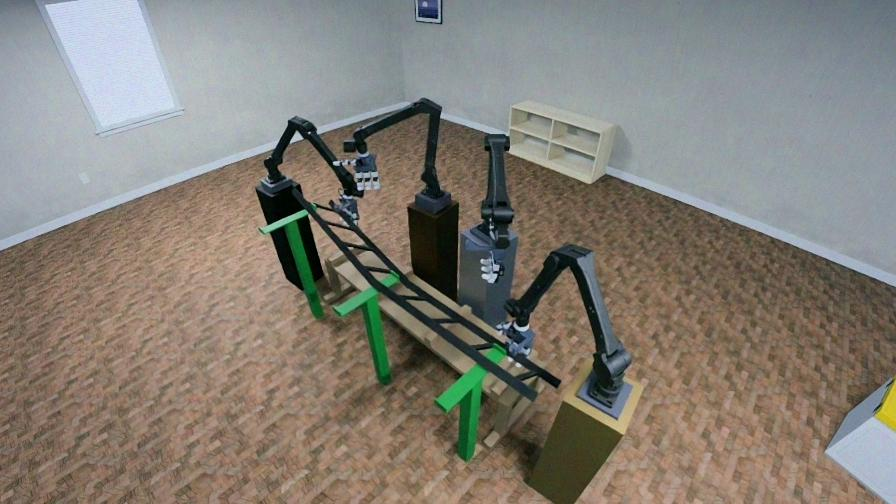

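>>> move --arm2 '{"target":[-0.44,-0.38,0.96,0,0.0,1.0,0],"speed":0.25,"joints":{"hand_thumb_cmc":-0.574}}' --arm3 '{"target":[0.465,-0.41,1.0,0,0.0,1.0,0],"speed":0.25,"joints":{"hand_thumb_cmc":-0.574}}'

>>> move --arm2 '{"target":[-0.44,-0.375,0.80,0,0.0,1.0,0],"speed":0.15}' --arm3 '{"target":[0.465,-0.41,0.85,0,0.0,1.0,0],"speed":0.15}' --cameras '["arm2_cam_wrist","arm3_cam_wrist","cam_high"]'

Scene clock: 490.37 s.
Joint torques (N m): arm1=[-2.9 -23.65 2.88 -1.76 -0.87 -0.02] | arm2=[0.85 -7.77 8.64 0.76 0.03 -0.04] | arm3=[-0.73 -8.29 7.54 0.84 -0.11 0.16] | arm4=[-2.96 -20.89 4.93 -2.65 0.69 -0.07]
Motor temperatures (°C): arm1=[24 31 23 26 28 22] | arm2=[26 31 33 21 28 22] | arm3=[21 33 29 23 27 22] | arm4=[23 26 29 22 24 23]
Heat: arm1: hottest joint2_rad 31 °C; arm2: hottest joint3_rad 33 °C; arm3: hottest joint2_rad 33 °C; arm4: hottest joint3_rad 29 °C.
move: arm2 done; arm3 done
Joint velocities: within noise
arm1: as last shown
arm2.joint_positions: joint1_rad=+0.928 joint2_rad=+1.224 joint3_rad=+0.837 joint4_rad=-1.208 joint5_rad=+0.013 joint6_rad=+0.824 hand_index_mcp=+0.756 hand_index_abd=+0.003 hand_index_pip=+0.437 hand_index_dip=-0.779 hand_middle_mcp=+0.756 hand_middle_abd=+0.003 hand_middle_pip=+0.437 hand_middle_dip=-0.779 hand_ring_mcp=+0.754 hand_ring_abd=+0.003 hand_ring_pip=+0.436 hand_ring_dip=-0.778 hand_thumb_cmc=-0.572 hand_thumb_axl=+0.677 hand_thumb_mcp=+0.224 hand_thumb_ipl=+0.169 hand_current_limit=+0.750 hand_speed=-0.600
arm2.joint_status: all done
arm2.hand_state: goal,goal,goal,goal,goal,goal,goal,goal,goal,goal,goal,goal,goal,goal,goal,goal
arm2.index_mcp_current_ma: 1
arm2.index_abd_current_ma: 2
arm2.index_pip_current_ma: 2
arm2.index_dip_current_ma: 3
arm2.middle_mcp_current_ma: 1
arm2.middle_abd_current_ma: 2
arm2.middle_pip_current_ma: 2
arm2.middle_dip_current_ma: 3
arm2.ring_mcp_current_ma: 0
arm2.ring_abd_current_ma: 2
arm2.ring_pip_current_ma: 2
arm2.ring_dip_current_ma: 3
arm2.thumb_cmc_current_ma: 2
arm2.thumb_axl_current_ma: 0
arm2.thumb_mcp_current_ma: -3
arm2.thumb_ipl_current_ma: 1
arm2.hand_goal_index_mcp: 0.754
arm2.hand_goal_index_abd: 0.000
arm2.hand_goal_index_pip: 0.434
arm2.hand_goal_index_dip: -0.782
arm2.hand_goal_middle_mcp: 0.754
arm2.hand_goal_middle_abd: 0.000
arm2.hand_goal_middle_pip: 0.434
arm2.hand_goal_middle_dip: -0.782
arm2.hand_goal_ring_mcp: 0.754
arm2.hand_goal_ring_abd: 0.000
arm2.hand_goal_ring_pip: 0.434
arm2.hand_goal_ring_dip: -0.782
arm2.hand_goal_thumb_cmc: -0.574
arm2.hand_goal_thumb_axl: 0.678
arm2.hand_goal_thumb_mcp: 0.226
arm2.hand_goal_thumb_ipl: 0.168
arm2.hand: x=-0.4359 y=-0.3814 z=+0.9570 quat_wxyz=(+0.009, +0.008, +1.000, -0.006) (m; scene frame)
arm2.hand_target: x=-0.4400 y=-0.3801 z=+0.9601 quat_wxyz=(+0.000, +0.000, +1.000, +0.000) (m; scene frame)
arm2.hand_status: done (0.005 m and 1.6 deg from the pose sent, 0.036 m and 46.1 deg at the start)
arm3.joint_positions: joint1_rad=-1.035 joint2_rad=+1.249 joint3_rad=+0.822 joint4_rad=-1.171 joint5_rad=-0.002 joint6_rad=-0.970 hand_index_mcp=+0.756 hand_index_abd=+0.001 hand_index_pip=+0.437 hand_index_dip=-0.778 hand_middle_mcp=+0.756 hand_middle_abd=+0.000 hand_middle_pip=+0.437 hand_middle_dip=-0.779 hand_ring_mcp=+0.756 hand_ring_abd=-0.003 hand_ring_pip=+0.437 hand_ring_dip=-0.779 hand_thumb_cmc=-0.571 hand_thumb_axl=+0.677 hand_thumb_mcp=+0.221 hand_thumb_ipl=+0.168 hand_current_limit=+0.750 hand_speed=-0.600
arm3.joint_status: all done
arm3.hand_state: goal,goal,goal,goal,goal,goal,goal,goal,goal,goal,goal,goal,goal,goal,goal,goal
arm3.index_mcp_current_ma: 0
arm3.index_abd_current_ma: 0
arm3.index_pip_current_ma: 0
arm3.index_dip_current_ma: 1
arm3.middle_mcp_current_ma: 0
arm3.middle_abd_current_ma: 0
arm3.middle_pip_current_ma: 0
arm3.middle_dip_current_ma: 0
arm3.ring_mcp_current_ma: 0
arm3.ring_abd_current_ma: 0
arm3.ring_pip_current_ma: 0
arm3.ring_dip_current_ma: 0
arm3.thumb_cmc_current_ma: 0
arm3.thumb_axl_current_ma: 0
arm3.thumb_mcp_current_ma: -1
arm3.thumb_ipl_current_ma: 0
arm3.hand_goal_index_mcp: 0.754
arm3.hand_goal_index_abd: 0.000
arm3.hand_goal_index_pip: 0.434
arm3.hand_goal_index_dip: -0.782
arm3.hand_goal_middle_mcp: 0.754
arm3.hand_goal_middle_abd: 0.000
arm3.hand_goal_middle_pip: 0.434
arm3.hand_goal_middle_dip: -0.782
arm3.hand_goal_ring_mcp: 0.754
arm3.hand_goal_ring_abd: 0.000
arm3.hand_goal_ring_pip: 0.434
arm3.hand_goal_ring_dip: -0.782
arm3.hand_goal_thumb_cmc: -0.574
arm3.hand_goal_thumb_axl: 0.678
arm3.hand_goal_thumb_mcp: 0.226
arm3.hand_goal_thumb_ipl: 0.168
arm3.hand: x=+0.4629 y=-0.4074 z=+1.0002 quat_wxyz=(-0.006, -0.008, +1.000, -0.002) (m; scene frame)
arm3.hand_target: x=+0.4650 y=-0.4100 z=+1.0000 quat_wxyz=(+0.000, +0.000, +1.000, +0.000) (m; scene frame)
arm3.hand_status: done (0.003 m and 1.2 deg from the pose sent, 0.070 m and 46.0 deg at the start)
arm4.joint_positions: joint1_rad=+0.438 joint2_rad=+2.249 joint3_rad=+1.347 joint4_rad=-0.739 joint5_rad=-0.058 joint6_rad=+2.056 hand_index_mcp=+0.820 hand_index_abd=-0.008 hand_index_pip=+0.459 hand_index_dip=-0.745 hand_middle_mcp=+0.794 hand_middle_abd=-0.009 hand_middle_pip=+0.475 hand_middle_dip=-0.741 hand_ring_mcp=+0.786 hand_ring_abd=-0.007 hand_ring_pip=+0.469 hand_ring_dip=-0.745 hand_thumb_cmc=+0.878 hand_thumb_axl=+0.680 hand_thumb_mcp=-0.277 hand_thumb_ipl=-0.314 hand_current_limit=+0.750 hand_speed=-0.600
arm4.joint_status: not commanded
arm4.hand_state: blocked,goal,blocked,blocked,blocked,goal,blocked,blocked,blocked,goal,blocked,blocked,goal,goal,goal,goal
arm4.index_mcp_current_ma: 316
arm4.index_abd_current_ma: -26
arm4.index_pip_current_ma: 104
arm4.index_dip_current_ma: 160
arm4.middle_mcp_current_ma: 184
arm4.middle_abd_current_ma: -28
arm4.middle_pip_current_ma: 175
arm4.middle_dip_current_ma: 178
arm4.ring_mcp_current_ma: 145
arm4.ring_abd_current_ma: -23
arm4.ring_pip_current_ma: 149
arm4.ring_dip_current_ma: 157
arm4.thumb_cmc_current_ma: -5
arm4.thumb_axl_current_ma: 7
arm4.thumb_mcp_current_ma: -6
arm4.thumb_ipl_current_ma: 7
arm4.hand_goal_index_mcp: 0.754
arm4.hand_goal_index_abd: 0.000
arm4.hand_goal_index_pip: 0.434
arm4.hand_goal_index_dip: -0.782
arm4.hand_goal_middle_mcp: 0.754
arm4.hand_goal_middle_abd: 0.000
arm4.hand_goal_middle_pip: 0.434
arm4.hand_goal_middle_dip: -0.782
arm4.hand_goal_ring_mcp: 0.754
arm4.hand_goal_ring_abd: 0.000
arm4.hand_goal_ring_pip: 0.434
arm4.hand_goal_ring_dip: -0.782
arm4.hand_goal_thumb_cmc: 0.880
arm4.hand_goal_thumb_axl: 0.678
arm4.hand_goal_thumb_mcp: -0.276
arm4.hand_goal_thumb_ipl: -0.316
arm4.hand: x=+0.6848 y=-0.3139 z=+0.6990 quat_wxyz=(-0.050, +0.011, -0.999, +0.006) (m; scene frame)
arm4.hand_target: x=+0.6748 y=-0.3008 z=+0.7324 quat_wxyz=(-0.044, +0.005, -0.999, +0.000) (m; scene frame)
arm4.hand_status: not commanded
pictures: none

Scene clock: 492.23 s.
Joint torques (N m): arm1=[-2.9 -23.59 2.89 -1.76 -0.87 -0.03] | arm2=[-0.03 -7.88 5.97 0.88 0.07 -0.07] | arm3=[-0.79 -7.41 5.3 0.99 -0.15 0.18] | arm4=[-2.49 -20.66 5.03 -2.73 0.71 -0.07]
Motor temperatures (°C): arm1=[24 31 23 26 28 22] | arm2=[26 31 33 21 28 22] | arm3=[21 33 29 23 26 22] | arm4=[23 26 29 22 24 23]
Heat: arm1: hottest joint2_rad 31 °C; arm2: hottest joint3_rad 33 °C; arm3: hottest joint2_rad 33 °C; arm4: hottest joint3_rad 29 °C.
move: arm2 done; arm3 done
Joint velocities: within noise
arm1, arm4: as last shown
arm2.joint_positions: joint1_rad=+0.921 joint2_rad=+1.532 joint3_rad=+0.624 joint4_rad=-0.670 joint5_rad=+0.013 joint6_rad=+0.807 hand_index_mcp=+0.756 hand_index_abd=+0.003 hand_index_pip=+0.437 hand_index_dip=-0.779 hand_middle_mcp=+0.756 hand_middle_abd=+0.003 hand_middle_pip=+0.437 hand_middle_dip=-0.779 hand_ring_mcp=+0.754 hand_ring_abd=+0.003 hand_ring_pip=+0.436 hand_ring_dip=-0.778 hand_thumb_cmc=-0.572 hand_thumb_axl=+0.677 hand_thumb_mcp=+0.224 hand_thumb_ipl=+0.169 hand_current_limit=+0.750 hand_speed=-0.600
arm2.joint_status: not commanded
arm2.hand_state: goal,goal,goal,goal,goal,goal,goal,goal,goal,goal,goal,goal,goal,goal,goal,goal
arm2.index_mcp_current_ma: 1
arm2.index_abd_current_ma: 2
arm2.index_pip_current_ma: 2
arm2.index_dip_current_ma: 3
arm2.middle_mcp_current_ma: 1
arm2.middle_abd_current_ma: 2
arm2.middle_pip_current_ma: 2
arm2.middle_dip_current_ma: 3
arm2.ring_mcp_current_ma: 0
arm2.ring_abd_current_ma: 2
arm2.ring_pip_current_ma: 2
arm2.ring_dip_current_ma: 3
arm2.thumb_cmc_current_ma: 2
arm2.thumb_axl_current_ma: 0
arm2.thumb_mcp_current_ma: -3
arm2.thumb_ipl_current_ma: 1
arm2.hand_goal_index_mcp: 0.754
arm2.hand_goal_index_abd: 0.000
arm2.hand_goal_index_pip: 0.434
arm2.hand_goal_index_dip: -0.782
arm2.hand_goal_middle_mcp: 0.754
arm2.hand_goal_middle_abd: 0.000
arm2.hand_goal_middle_pip: 0.434
arm2.hand_goal_middle_dip: -0.782
arm2.hand_goal_ring_mcp: 0.754
arm2.hand_goal_ring_abd: 0.000
arm2.hand_goal_ring_pip: 0.434
arm2.hand_goal_ring_dip: -0.782
arm2.hand_goal_thumb_cmc: -0.574
arm2.hand_goal_thumb_axl: 0.678
arm2.hand_goal_thumb_mcp: 0.226
arm2.hand_goal_thumb_ipl: 0.168
arm2.hand: x=-0.4391 y=-0.3782 z=+0.8024 quat_wxyz=(+0.003, +0.003, +1.000, -0.001) (m; scene frame)
arm2.hand_target: x=-0.4400 y=-0.3750 z=+0.8001 quat_wxyz=(+0.000, +0.000, +1.000, +0.000) (m; scene frame)
arm2.hand_status: done (0.004 m and 0.5 deg from the pose sent, 0.157 m and 1.6 deg at the start)
arm3.joint_positions: joint1_rad=-1.035 joint2_rad=+1.534 joint3_rad=+0.618 joint4_rad=-0.661 joint5_rad=+0.000 joint6_rad=-0.969 hand_index_mcp=+0.756 hand_index_abd=+0.001 hand_index_pip=+0.437 hand_index_dip=-0.778 hand_middle_mcp=+0.756 hand_middle_abd=+0.000 hand_middle_pip=+0.437 hand_middle_dip=-0.779 hand_ring_mcp=+0.756 hand_ring_abd=-0.003 hand_ring_pip=+0.437 hand_ring_dip=-0.779 hand_thumb_cmc=-0.571 hand_thumb_axl=+0.677 hand_thumb_mcp=+0.221 hand_thumb_ipl=+0.168 hand_current_limit=+0.750 hand_speed=-0.600
arm3.joint_status: not commanded
arm3.hand_state: goal,goal,goal,goal,goal,goal,goal,goal,goal,goal,goal,goal,goal,goal,goal,goal
arm3.index_mcp_current_ma: 0
arm3.index_abd_current_ma: 0
arm3.index_pip_current_ma: 0
arm3.index_dip_current_ma: 1
arm3.middle_mcp_current_ma: 0
arm3.middle_abd_current_ma: 0
arm3.middle_pip_current_ma: 0
arm3.middle_dip_current_ma: 0
arm3.ring_mcp_current_ma: 0
arm3.ring_abd_current_ma: 0
arm3.ring_pip_current_ma: 0
arm3.ring_dip_current_ma: 0
arm3.thumb_cmc_current_ma: 0
arm3.thumb_axl_current_ma: 0
arm3.thumb_mcp_current_ma: -1
arm3.thumb_ipl_current_ma: 0
arm3.hand_goal_index_mcp: 0.754
arm3.hand_goal_index_abd: 0.000
arm3.hand_goal_index_pip: 0.434
arm3.hand_goal_index_dip: -0.782
arm3.hand_goal_middle_mcp: 0.754
arm3.hand_goal_middle_abd: 0.000
arm3.hand_goal_middle_pip: 0.434
arm3.hand_goal_middle_dip: -0.782
arm3.hand_goal_ring_mcp: 0.754
arm3.hand_goal_ring_abd: 0.000
arm3.hand_goal_ring_pip: 0.434
arm3.hand_goal_ring_dip: -0.782
arm3.hand_goal_thumb_cmc: -0.574
arm3.hand_goal_thumb_axl: 0.678
arm3.hand_goal_thumb_mcp: 0.226
arm3.hand_goal_thumb_ipl: 0.168
arm3.hand: x=+0.4641 y=-0.4063 z=+0.8571 quat_wxyz=(+0.003, -0.008, +1.000, +0.004) (m; scene frame)
arm3.hand_target: x=+0.4649 y=-0.4102 z=+0.8502 quat_wxyz=(+0.000, +0.000, +1.000, +0.000) (m; scene frame)
arm3.hand_status: done (0.008 m and 1.0 deg from the pose sent, 0.150 m and 1.2 deg at the start)
pictures: arm2_cam_wrist, arm3_cam_wrist, cam_high
camera_calibration:
arm2_cam_wrist: T_world_to_cam=[[0.798542, 0.60063, 0.0396787, 0.577707], [0.416912, -0.599427, 0.68328, -0.630198], [0.434183, -0.529085, -0.729078, 0.702953], [0, 0, 0, 1]] pos_world=[-0.503796, -0.352824, 0.920186]
arm3_cam_wrist: T_world_to_cam=[[0.782026, 0.62322, 0.00572002, -0.0796559], [0.436683, -0.554459, 0.708437, -1.07893], [0.444683, -0.551518, -0.705751, 0.30321], [0, 0, 0, 1]] pos_world=[0.398611, -0.381354, 0.9788]

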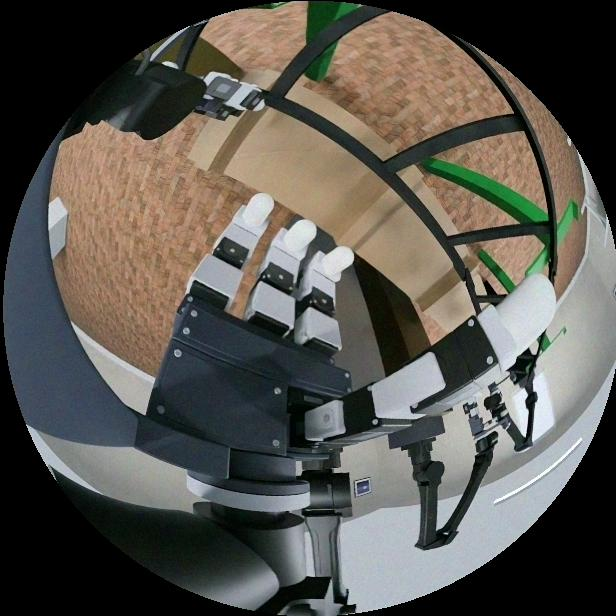

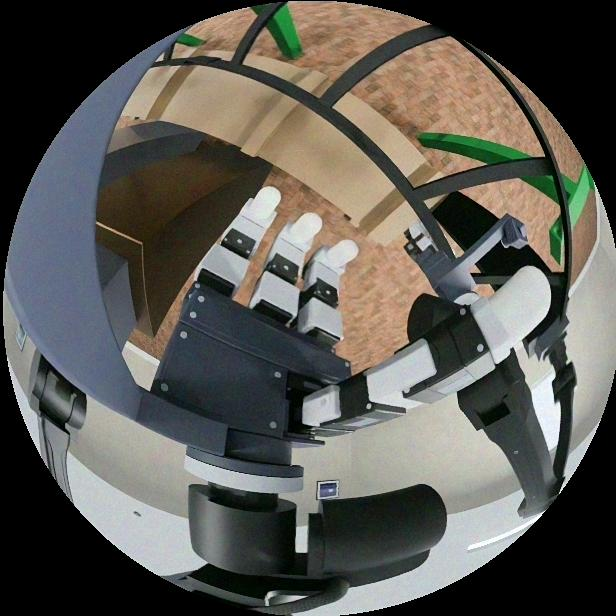

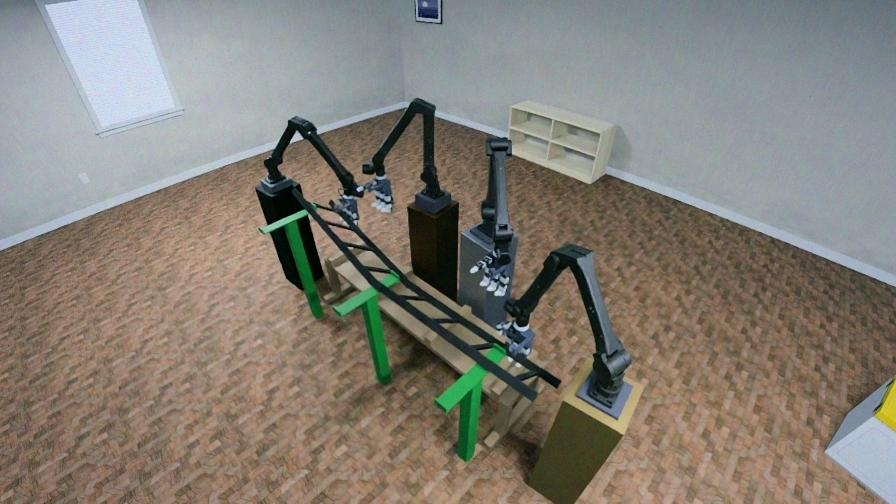

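>>> move --arm2 '{"target": [-0.44, -0.395, 0.70, 0, 0, 1, 0], "speed": 0.2}' --arm3 '{"target": [0.465, -0.43, 0.75, 0, 0, 1, 0], "speed": 0.2}' --cameras '["arm2_cam_wrist", "arm3_cam_wrist", "cam_low"]'

Scene clock: 494.73 s.
Joint torques (N m): arm1=[-2.84 -23.65 2.89 -1.74 -0.87 -0.02] | arm2=[1.2 -8.88 3.04 0.9 0.21 0.15] | arm3=[-0.91 -8.7 2.82 0.88 -0.27 -0.01] | arm4=[-2.49 -20.95 5.04 -2.73 0.66 -0.05]
Motor temperatures (°C): arm1=[24 32 23 26 28 22] | arm2=[26 30 33 21 28 22] | arm3=[21 33 29 23 26 22] | arm4=[23 26 29 22 24 23]
Heat: arm1: hottest joint2_rad 32 °C; arm2: hottest joint3_rad 33 °C; arm3: hottest joint2_rad 33 °C; arm4: hottest joint3_rad 29 °C.
move: arm2 done; arm3 done
Joint velocities: within noise
arm1.joint_positions: joint1_rad=-0.345 joint2_rad=+2.263 joint3_rad=+1.060 joint4_rad=-0.376 joint5_rad=-0.001 joint6_rad=-1.835 hand_index_mcp=+0.802 hand_index_abd=+0.019 hand_index_pip=+0.504 hand_index_dip=-0.703 hand_middle_mcp=+0.809 hand_middle_abd=+0.015 hand_middle_pip=+0.498 hand_middle_dip=-0.704 hand_ring_mcp=+0.819 hand_ring_abd=+0.010 hand_ring_pip=+0.487 hand_ring_dip=-0.703 hand_thumb_cmc=+0.714 hand_thumb_axl=+0.677 hand_thumb_mcp=-0.276 hand_thumb_ipl=-0.314 hand_current_limit=+0.750 hand_speed=-0.600
arm1.joint_status: not commanded
arm1.hand_state: blocked,goal,blocked,blocked,blocked,goal,blocked,blocked,blocked,goal,blocked,blocked,goal,goal,goal,goal
arm1.index_mcp_current_ma: 85
arm1.index_abd_current_ma: 14
arm1.index_pip_current_ma: 137
arm1.index_dip_current_ma: 167
arm1.middle_mcp_current_ma: 104
arm1.middle_abd_current_ma: 9
arm1.middle_pip_current_ma: 119
arm1.middle_dip_current_ma: 166
arm1.ring_mcp_current_ma: 135
arm1.ring_abd_current_ma: 5
arm1.ring_pip_current_ma: 88
arm1.ring_dip_current_ma: 167
arm1.thumb_cmc_current_ma: 0
arm1.thumb_axl_current_ma: 0
arm1.thumb_mcp_current_ma: 0
arm1.thumb_ipl_current_ma: 1
arm1.hand_goal_index_mcp: 0.754
arm1.hand_goal_index_abd: 0.000
arm1.hand_goal_index_pip: 0.434
arm1.hand_goal_index_dip: -0.782
arm1.hand_goal_middle_mcp: 0.754
arm1.hand_goal_middle_abd: 0.000
arm1.hand_goal_middle_pip: 0.434
arm1.hand_goal_middle_dip: -0.782
arm1.hand_goal_ring_mcp: 0.754
arm1.hand_goal_ring_abd: 0.000
arm1.hand_goal_ring_pip: 0.434
arm1.hand_goal_ring_dip: -0.782
arm1.hand_goal_thumb_cmc: 0.714
arm1.hand_goal_thumb_axl: 0.678
arm1.hand_goal_thumb_mcp: -0.276
arm1.hand_goal_thumb_ipl: -0.316
arm1.hand: x=-0.6785 y=-0.2459 z=+0.6110 quat_wxyz=(-0.005, -0.003, +1.000, -0.003) (m; scene frame)
arm1.hand_target: x=-0.6561 y=-0.2551 z=+0.6605 quat_wxyz=(+0.026, +0.000, +1.000, -0.001) (m; scene frame)
arm1.hand_status: not commanded
arm2.joint_positions: joint1_rad=+0.951 joint2_rad=+1.843 joint3_rad=+0.557 joint4_rad=-0.293 joint5_rad=+0.009 joint6_rad=+0.823 hand_index_mcp=+0.756 hand_index_abd=+0.003 hand_index_pip=+0.437 hand_index_dip=-0.779 hand_middle_mcp=+0.756 hand_middle_abd=+0.003 hand_middle_pip=+0.437 hand_middle_dip=-0.779 hand_ring_mcp=+0.754 hand_ring_abd=+0.003 hand_ring_pip=+0.436 hand_ring_dip=-0.778 hand_thumb_cmc=-0.572 hand_thumb_axl=+0.677 hand_thumb_mcp=+0.223 hand_thumb_ipl=+0.169 hand_current_limit=+0.750 hand_speed=-0.600
arm2.joint_status: not commanded
arm2.hand_state: goal,goal,goal,goal,goal,goal,goal,goal,goal,goal,goal,goal,goal,goal,goal,goal
arm2.index_mcp_current_ma: 1
arm2.index_abd_current_ma: 2
arm2.index_pip_current_ma: 2
arm2.index_dip_current_ma: 3
arm2.middle_mcp_current_ma: 1
arm2.middle_abd_current_ma: 2
arm2.middle_pip_current_ma: 2
arm2.middle_dip_current_ma: 3
arm2.ring_mcp_current_ma: 0
arm2.ring_abd_current_ma: 2
arm2.ring_pip_current_ma: 2
arm2.ring_dip_current_ma: 3
arm2.thumb_cmc_current_ma: 2
arm2.thumb_axl_current_ma: 0
arm2.thumb_mcp_current_ma: -3
arm2.thumb_ipl_current_ma: 1
arm2.hand_goal_index_mcp: 0.754
arm2.hand_goal_index_abd: 0.000
arm2.hand_goal_index_pip: 0.434
arm2.hand_goal_index_dip: -0.782
arm2.hand_goal_middle_mcp: 0.754
arm2.hand_goal_middle_abd: 0.000
arm2.hand_goal_middle_pip: 0.434
arm2.hand_goal_middle_dip: -0.782
arm2.hand_goal_ring_mcp: 0.754
arm2.hand_goal_ring_abd: 0.000
arm2.hand_goal_ring_pip: 0.434
arm2.hand_goal_ring_dip: -0.782
arm2.hand_goal_thumb_cmc: -0.574
arm2.hand_goal_thumb_axl: 0.678
arm2.hand_goal_thumb_mcp: 0.226
arm2.hand_goal_thumb_ipl: 0.168
arm2.hand: x=-0.4372 y=-0.3953 z=+0.7020 quat_wxyz=(+0.002, -0.003, +1.000, -0.003) (m; scene frame)
arm2.hand_target: x=-0.4398 y=-0.3951 z=+0.7000 quat_wxyz=(+0.000, +0.000, +1.000, +0.000) (m; scene frame)
arm2.hand_status: done (0.003 m and 0.6 deg from the pose sent, 0.104 m and 0.5 deg at the start)
arm3.joint_positions: joint1_rad=-1.090 joint2_rad=+1.852 joint3_rad=+0.556 joint4_rad=-0.284 joint5_rad=+0.003 joint6_rad=-1.006 hand_index_mcp=+0.756 hand_index_abd=+0.001 hand_index_pip=+0.437 hand_index_dip=-0.778 hand_middle_mcp=+0.756 hand_middle_abd=+0.000 hand_middle_pip=+0.437 hand_middle_dip=-0.779 hand_ring_mcp=+0.755 hand_ring_abd=-0.003 hand_ring_pip=+0.437 hand_ring_dip=-0.779 hand_thumb_cmc=-0.571 hand_thumb_axl=+0.677 hand_thumb_mcp=+0.221 hand_thumb_ipl=+0.168 hand_current_limit=+0.750 hand_speed=-0.600
arm3.joint_status: not commanded
arm3.hand_state: goal,goal,goal,goal,goal,goal,goal,goal,goal,goal,goal,goal,goal,goal,goal,goal
arm3.index_mcp_current_ma: 0
arm3.index_abd_current_ma: 0
arm3.index_pip_current_ma: 0
arm3.index_dip_current_ma: 1
arm3.middle_mcp_current_ma: 0
arm3.middle_abd_current_ma: 0
arm3.middle_pip_current_ma: 0
arm3.middle_dip_current_ma: 0
arm3.ring_mcp_current_ma: 0
arm3.ring_abd_current_ma: 0
arm3.ring_pip_current_ma: 0
arm3.ring_dip_current_ma: 0
arm3.thumb_cmc_current_ma: 0
arm3.thumb_axl_current_ma: 0
arm3.thumb_mcp_current_ma: -1
arm3.thumb_ipl_current_ma: 0
arm3.hand_goal_index_mcp: 0.754
arm3.hand_goal_index_abd: 0.000
arm3.hand_goal_index_pip: 0.434
arm3.hand_goal_index_dip: -0.782
arm3.hand_goal_middle_mcp: 0.754
arm3.hand_goal_middle_abd: 0.000
arm3.hand_goal_middle_pip: 0.434
arm3.hand_goal_middle_dip: -0.782
arm3.hand_goal_ring_mcp: 0.754
arm3.hand_goal_ring_abd: 0.000
arm3.hand_goal_ring_pip: 0.434
arm3.hand_goal_ring_dip: -0.782
arm3.hand_goal_thumb_cmc: -0.574
arm3.hand_goal_thumb_axl: 0.678
arm3.hand_goal_thumb_mcp: 0.226
arm3.hand_goal_thumb_ipl: 0.168
arm3.hand: x=+0.4645 y=-0.4276 z=+0.7554 quat_wxyz=(+0.002, +0.001, +1.000, +0.001) (m; scene frame)
arm3.hand_target: x=+0.4649 y=-0.4300 z=+0.7501 quat_wxyz=(+0.000, +0.000, +1.000, +0.000) (m; scene frame)
arm3.hand_status: done (0.006 m and 0.3 deg from the pose sent, 0.110 m and 1.1 deg at the start)
arm4: as last shown
pictures: arm2_cam_wrist, arm3_cam_wrist, cam_low
camera_calibration:
arm2_cam_wrist: T_world_to_cam=[[0.79075, 0.611039, 0.0366733, 0.593246], [0.425351, -0.591558, 0.684935, -0.566995], [0.440216, -0.526013, -0.727681, 0.622782], [0, 0, 0, 1]] pos_world=[-0.502097, -0.370316, 0.819785]
arm3_cam_wrist: T_world_to_cam=[[0.793122, 0.609062, 0.0004562, -0.0734291], [0.428523, -0.558556, 0.7102, -1.01807], [0.432811, -0.56308, -0.704, 0.218803], [0, 0, 0, 1]] pos_world=[0.399806, -0.400724, 0.877106]

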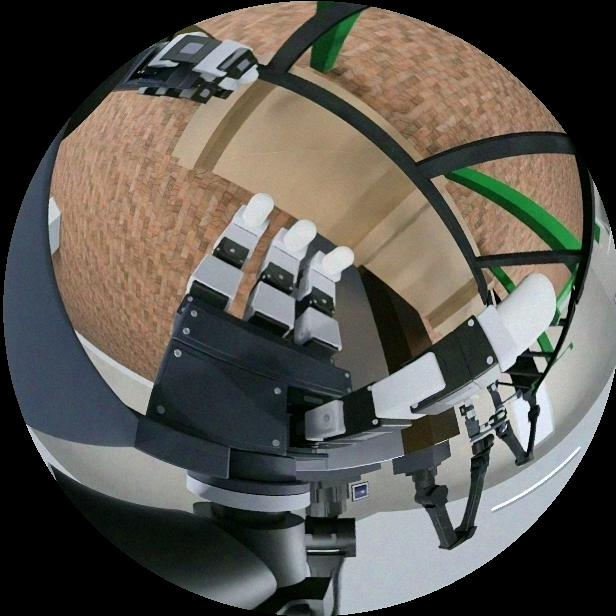

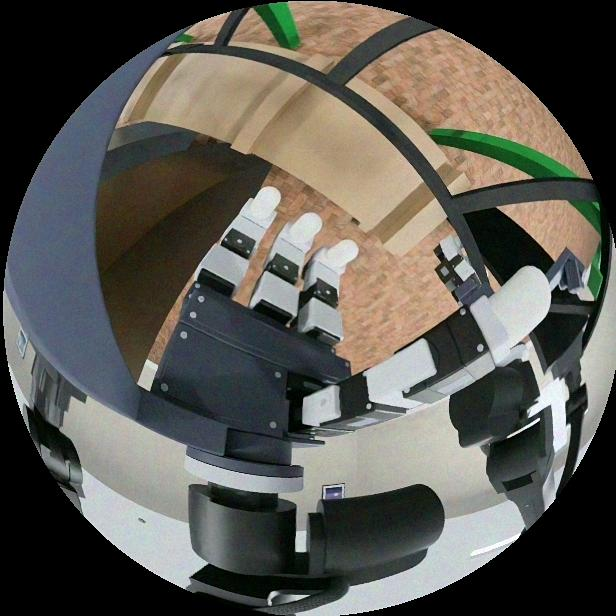

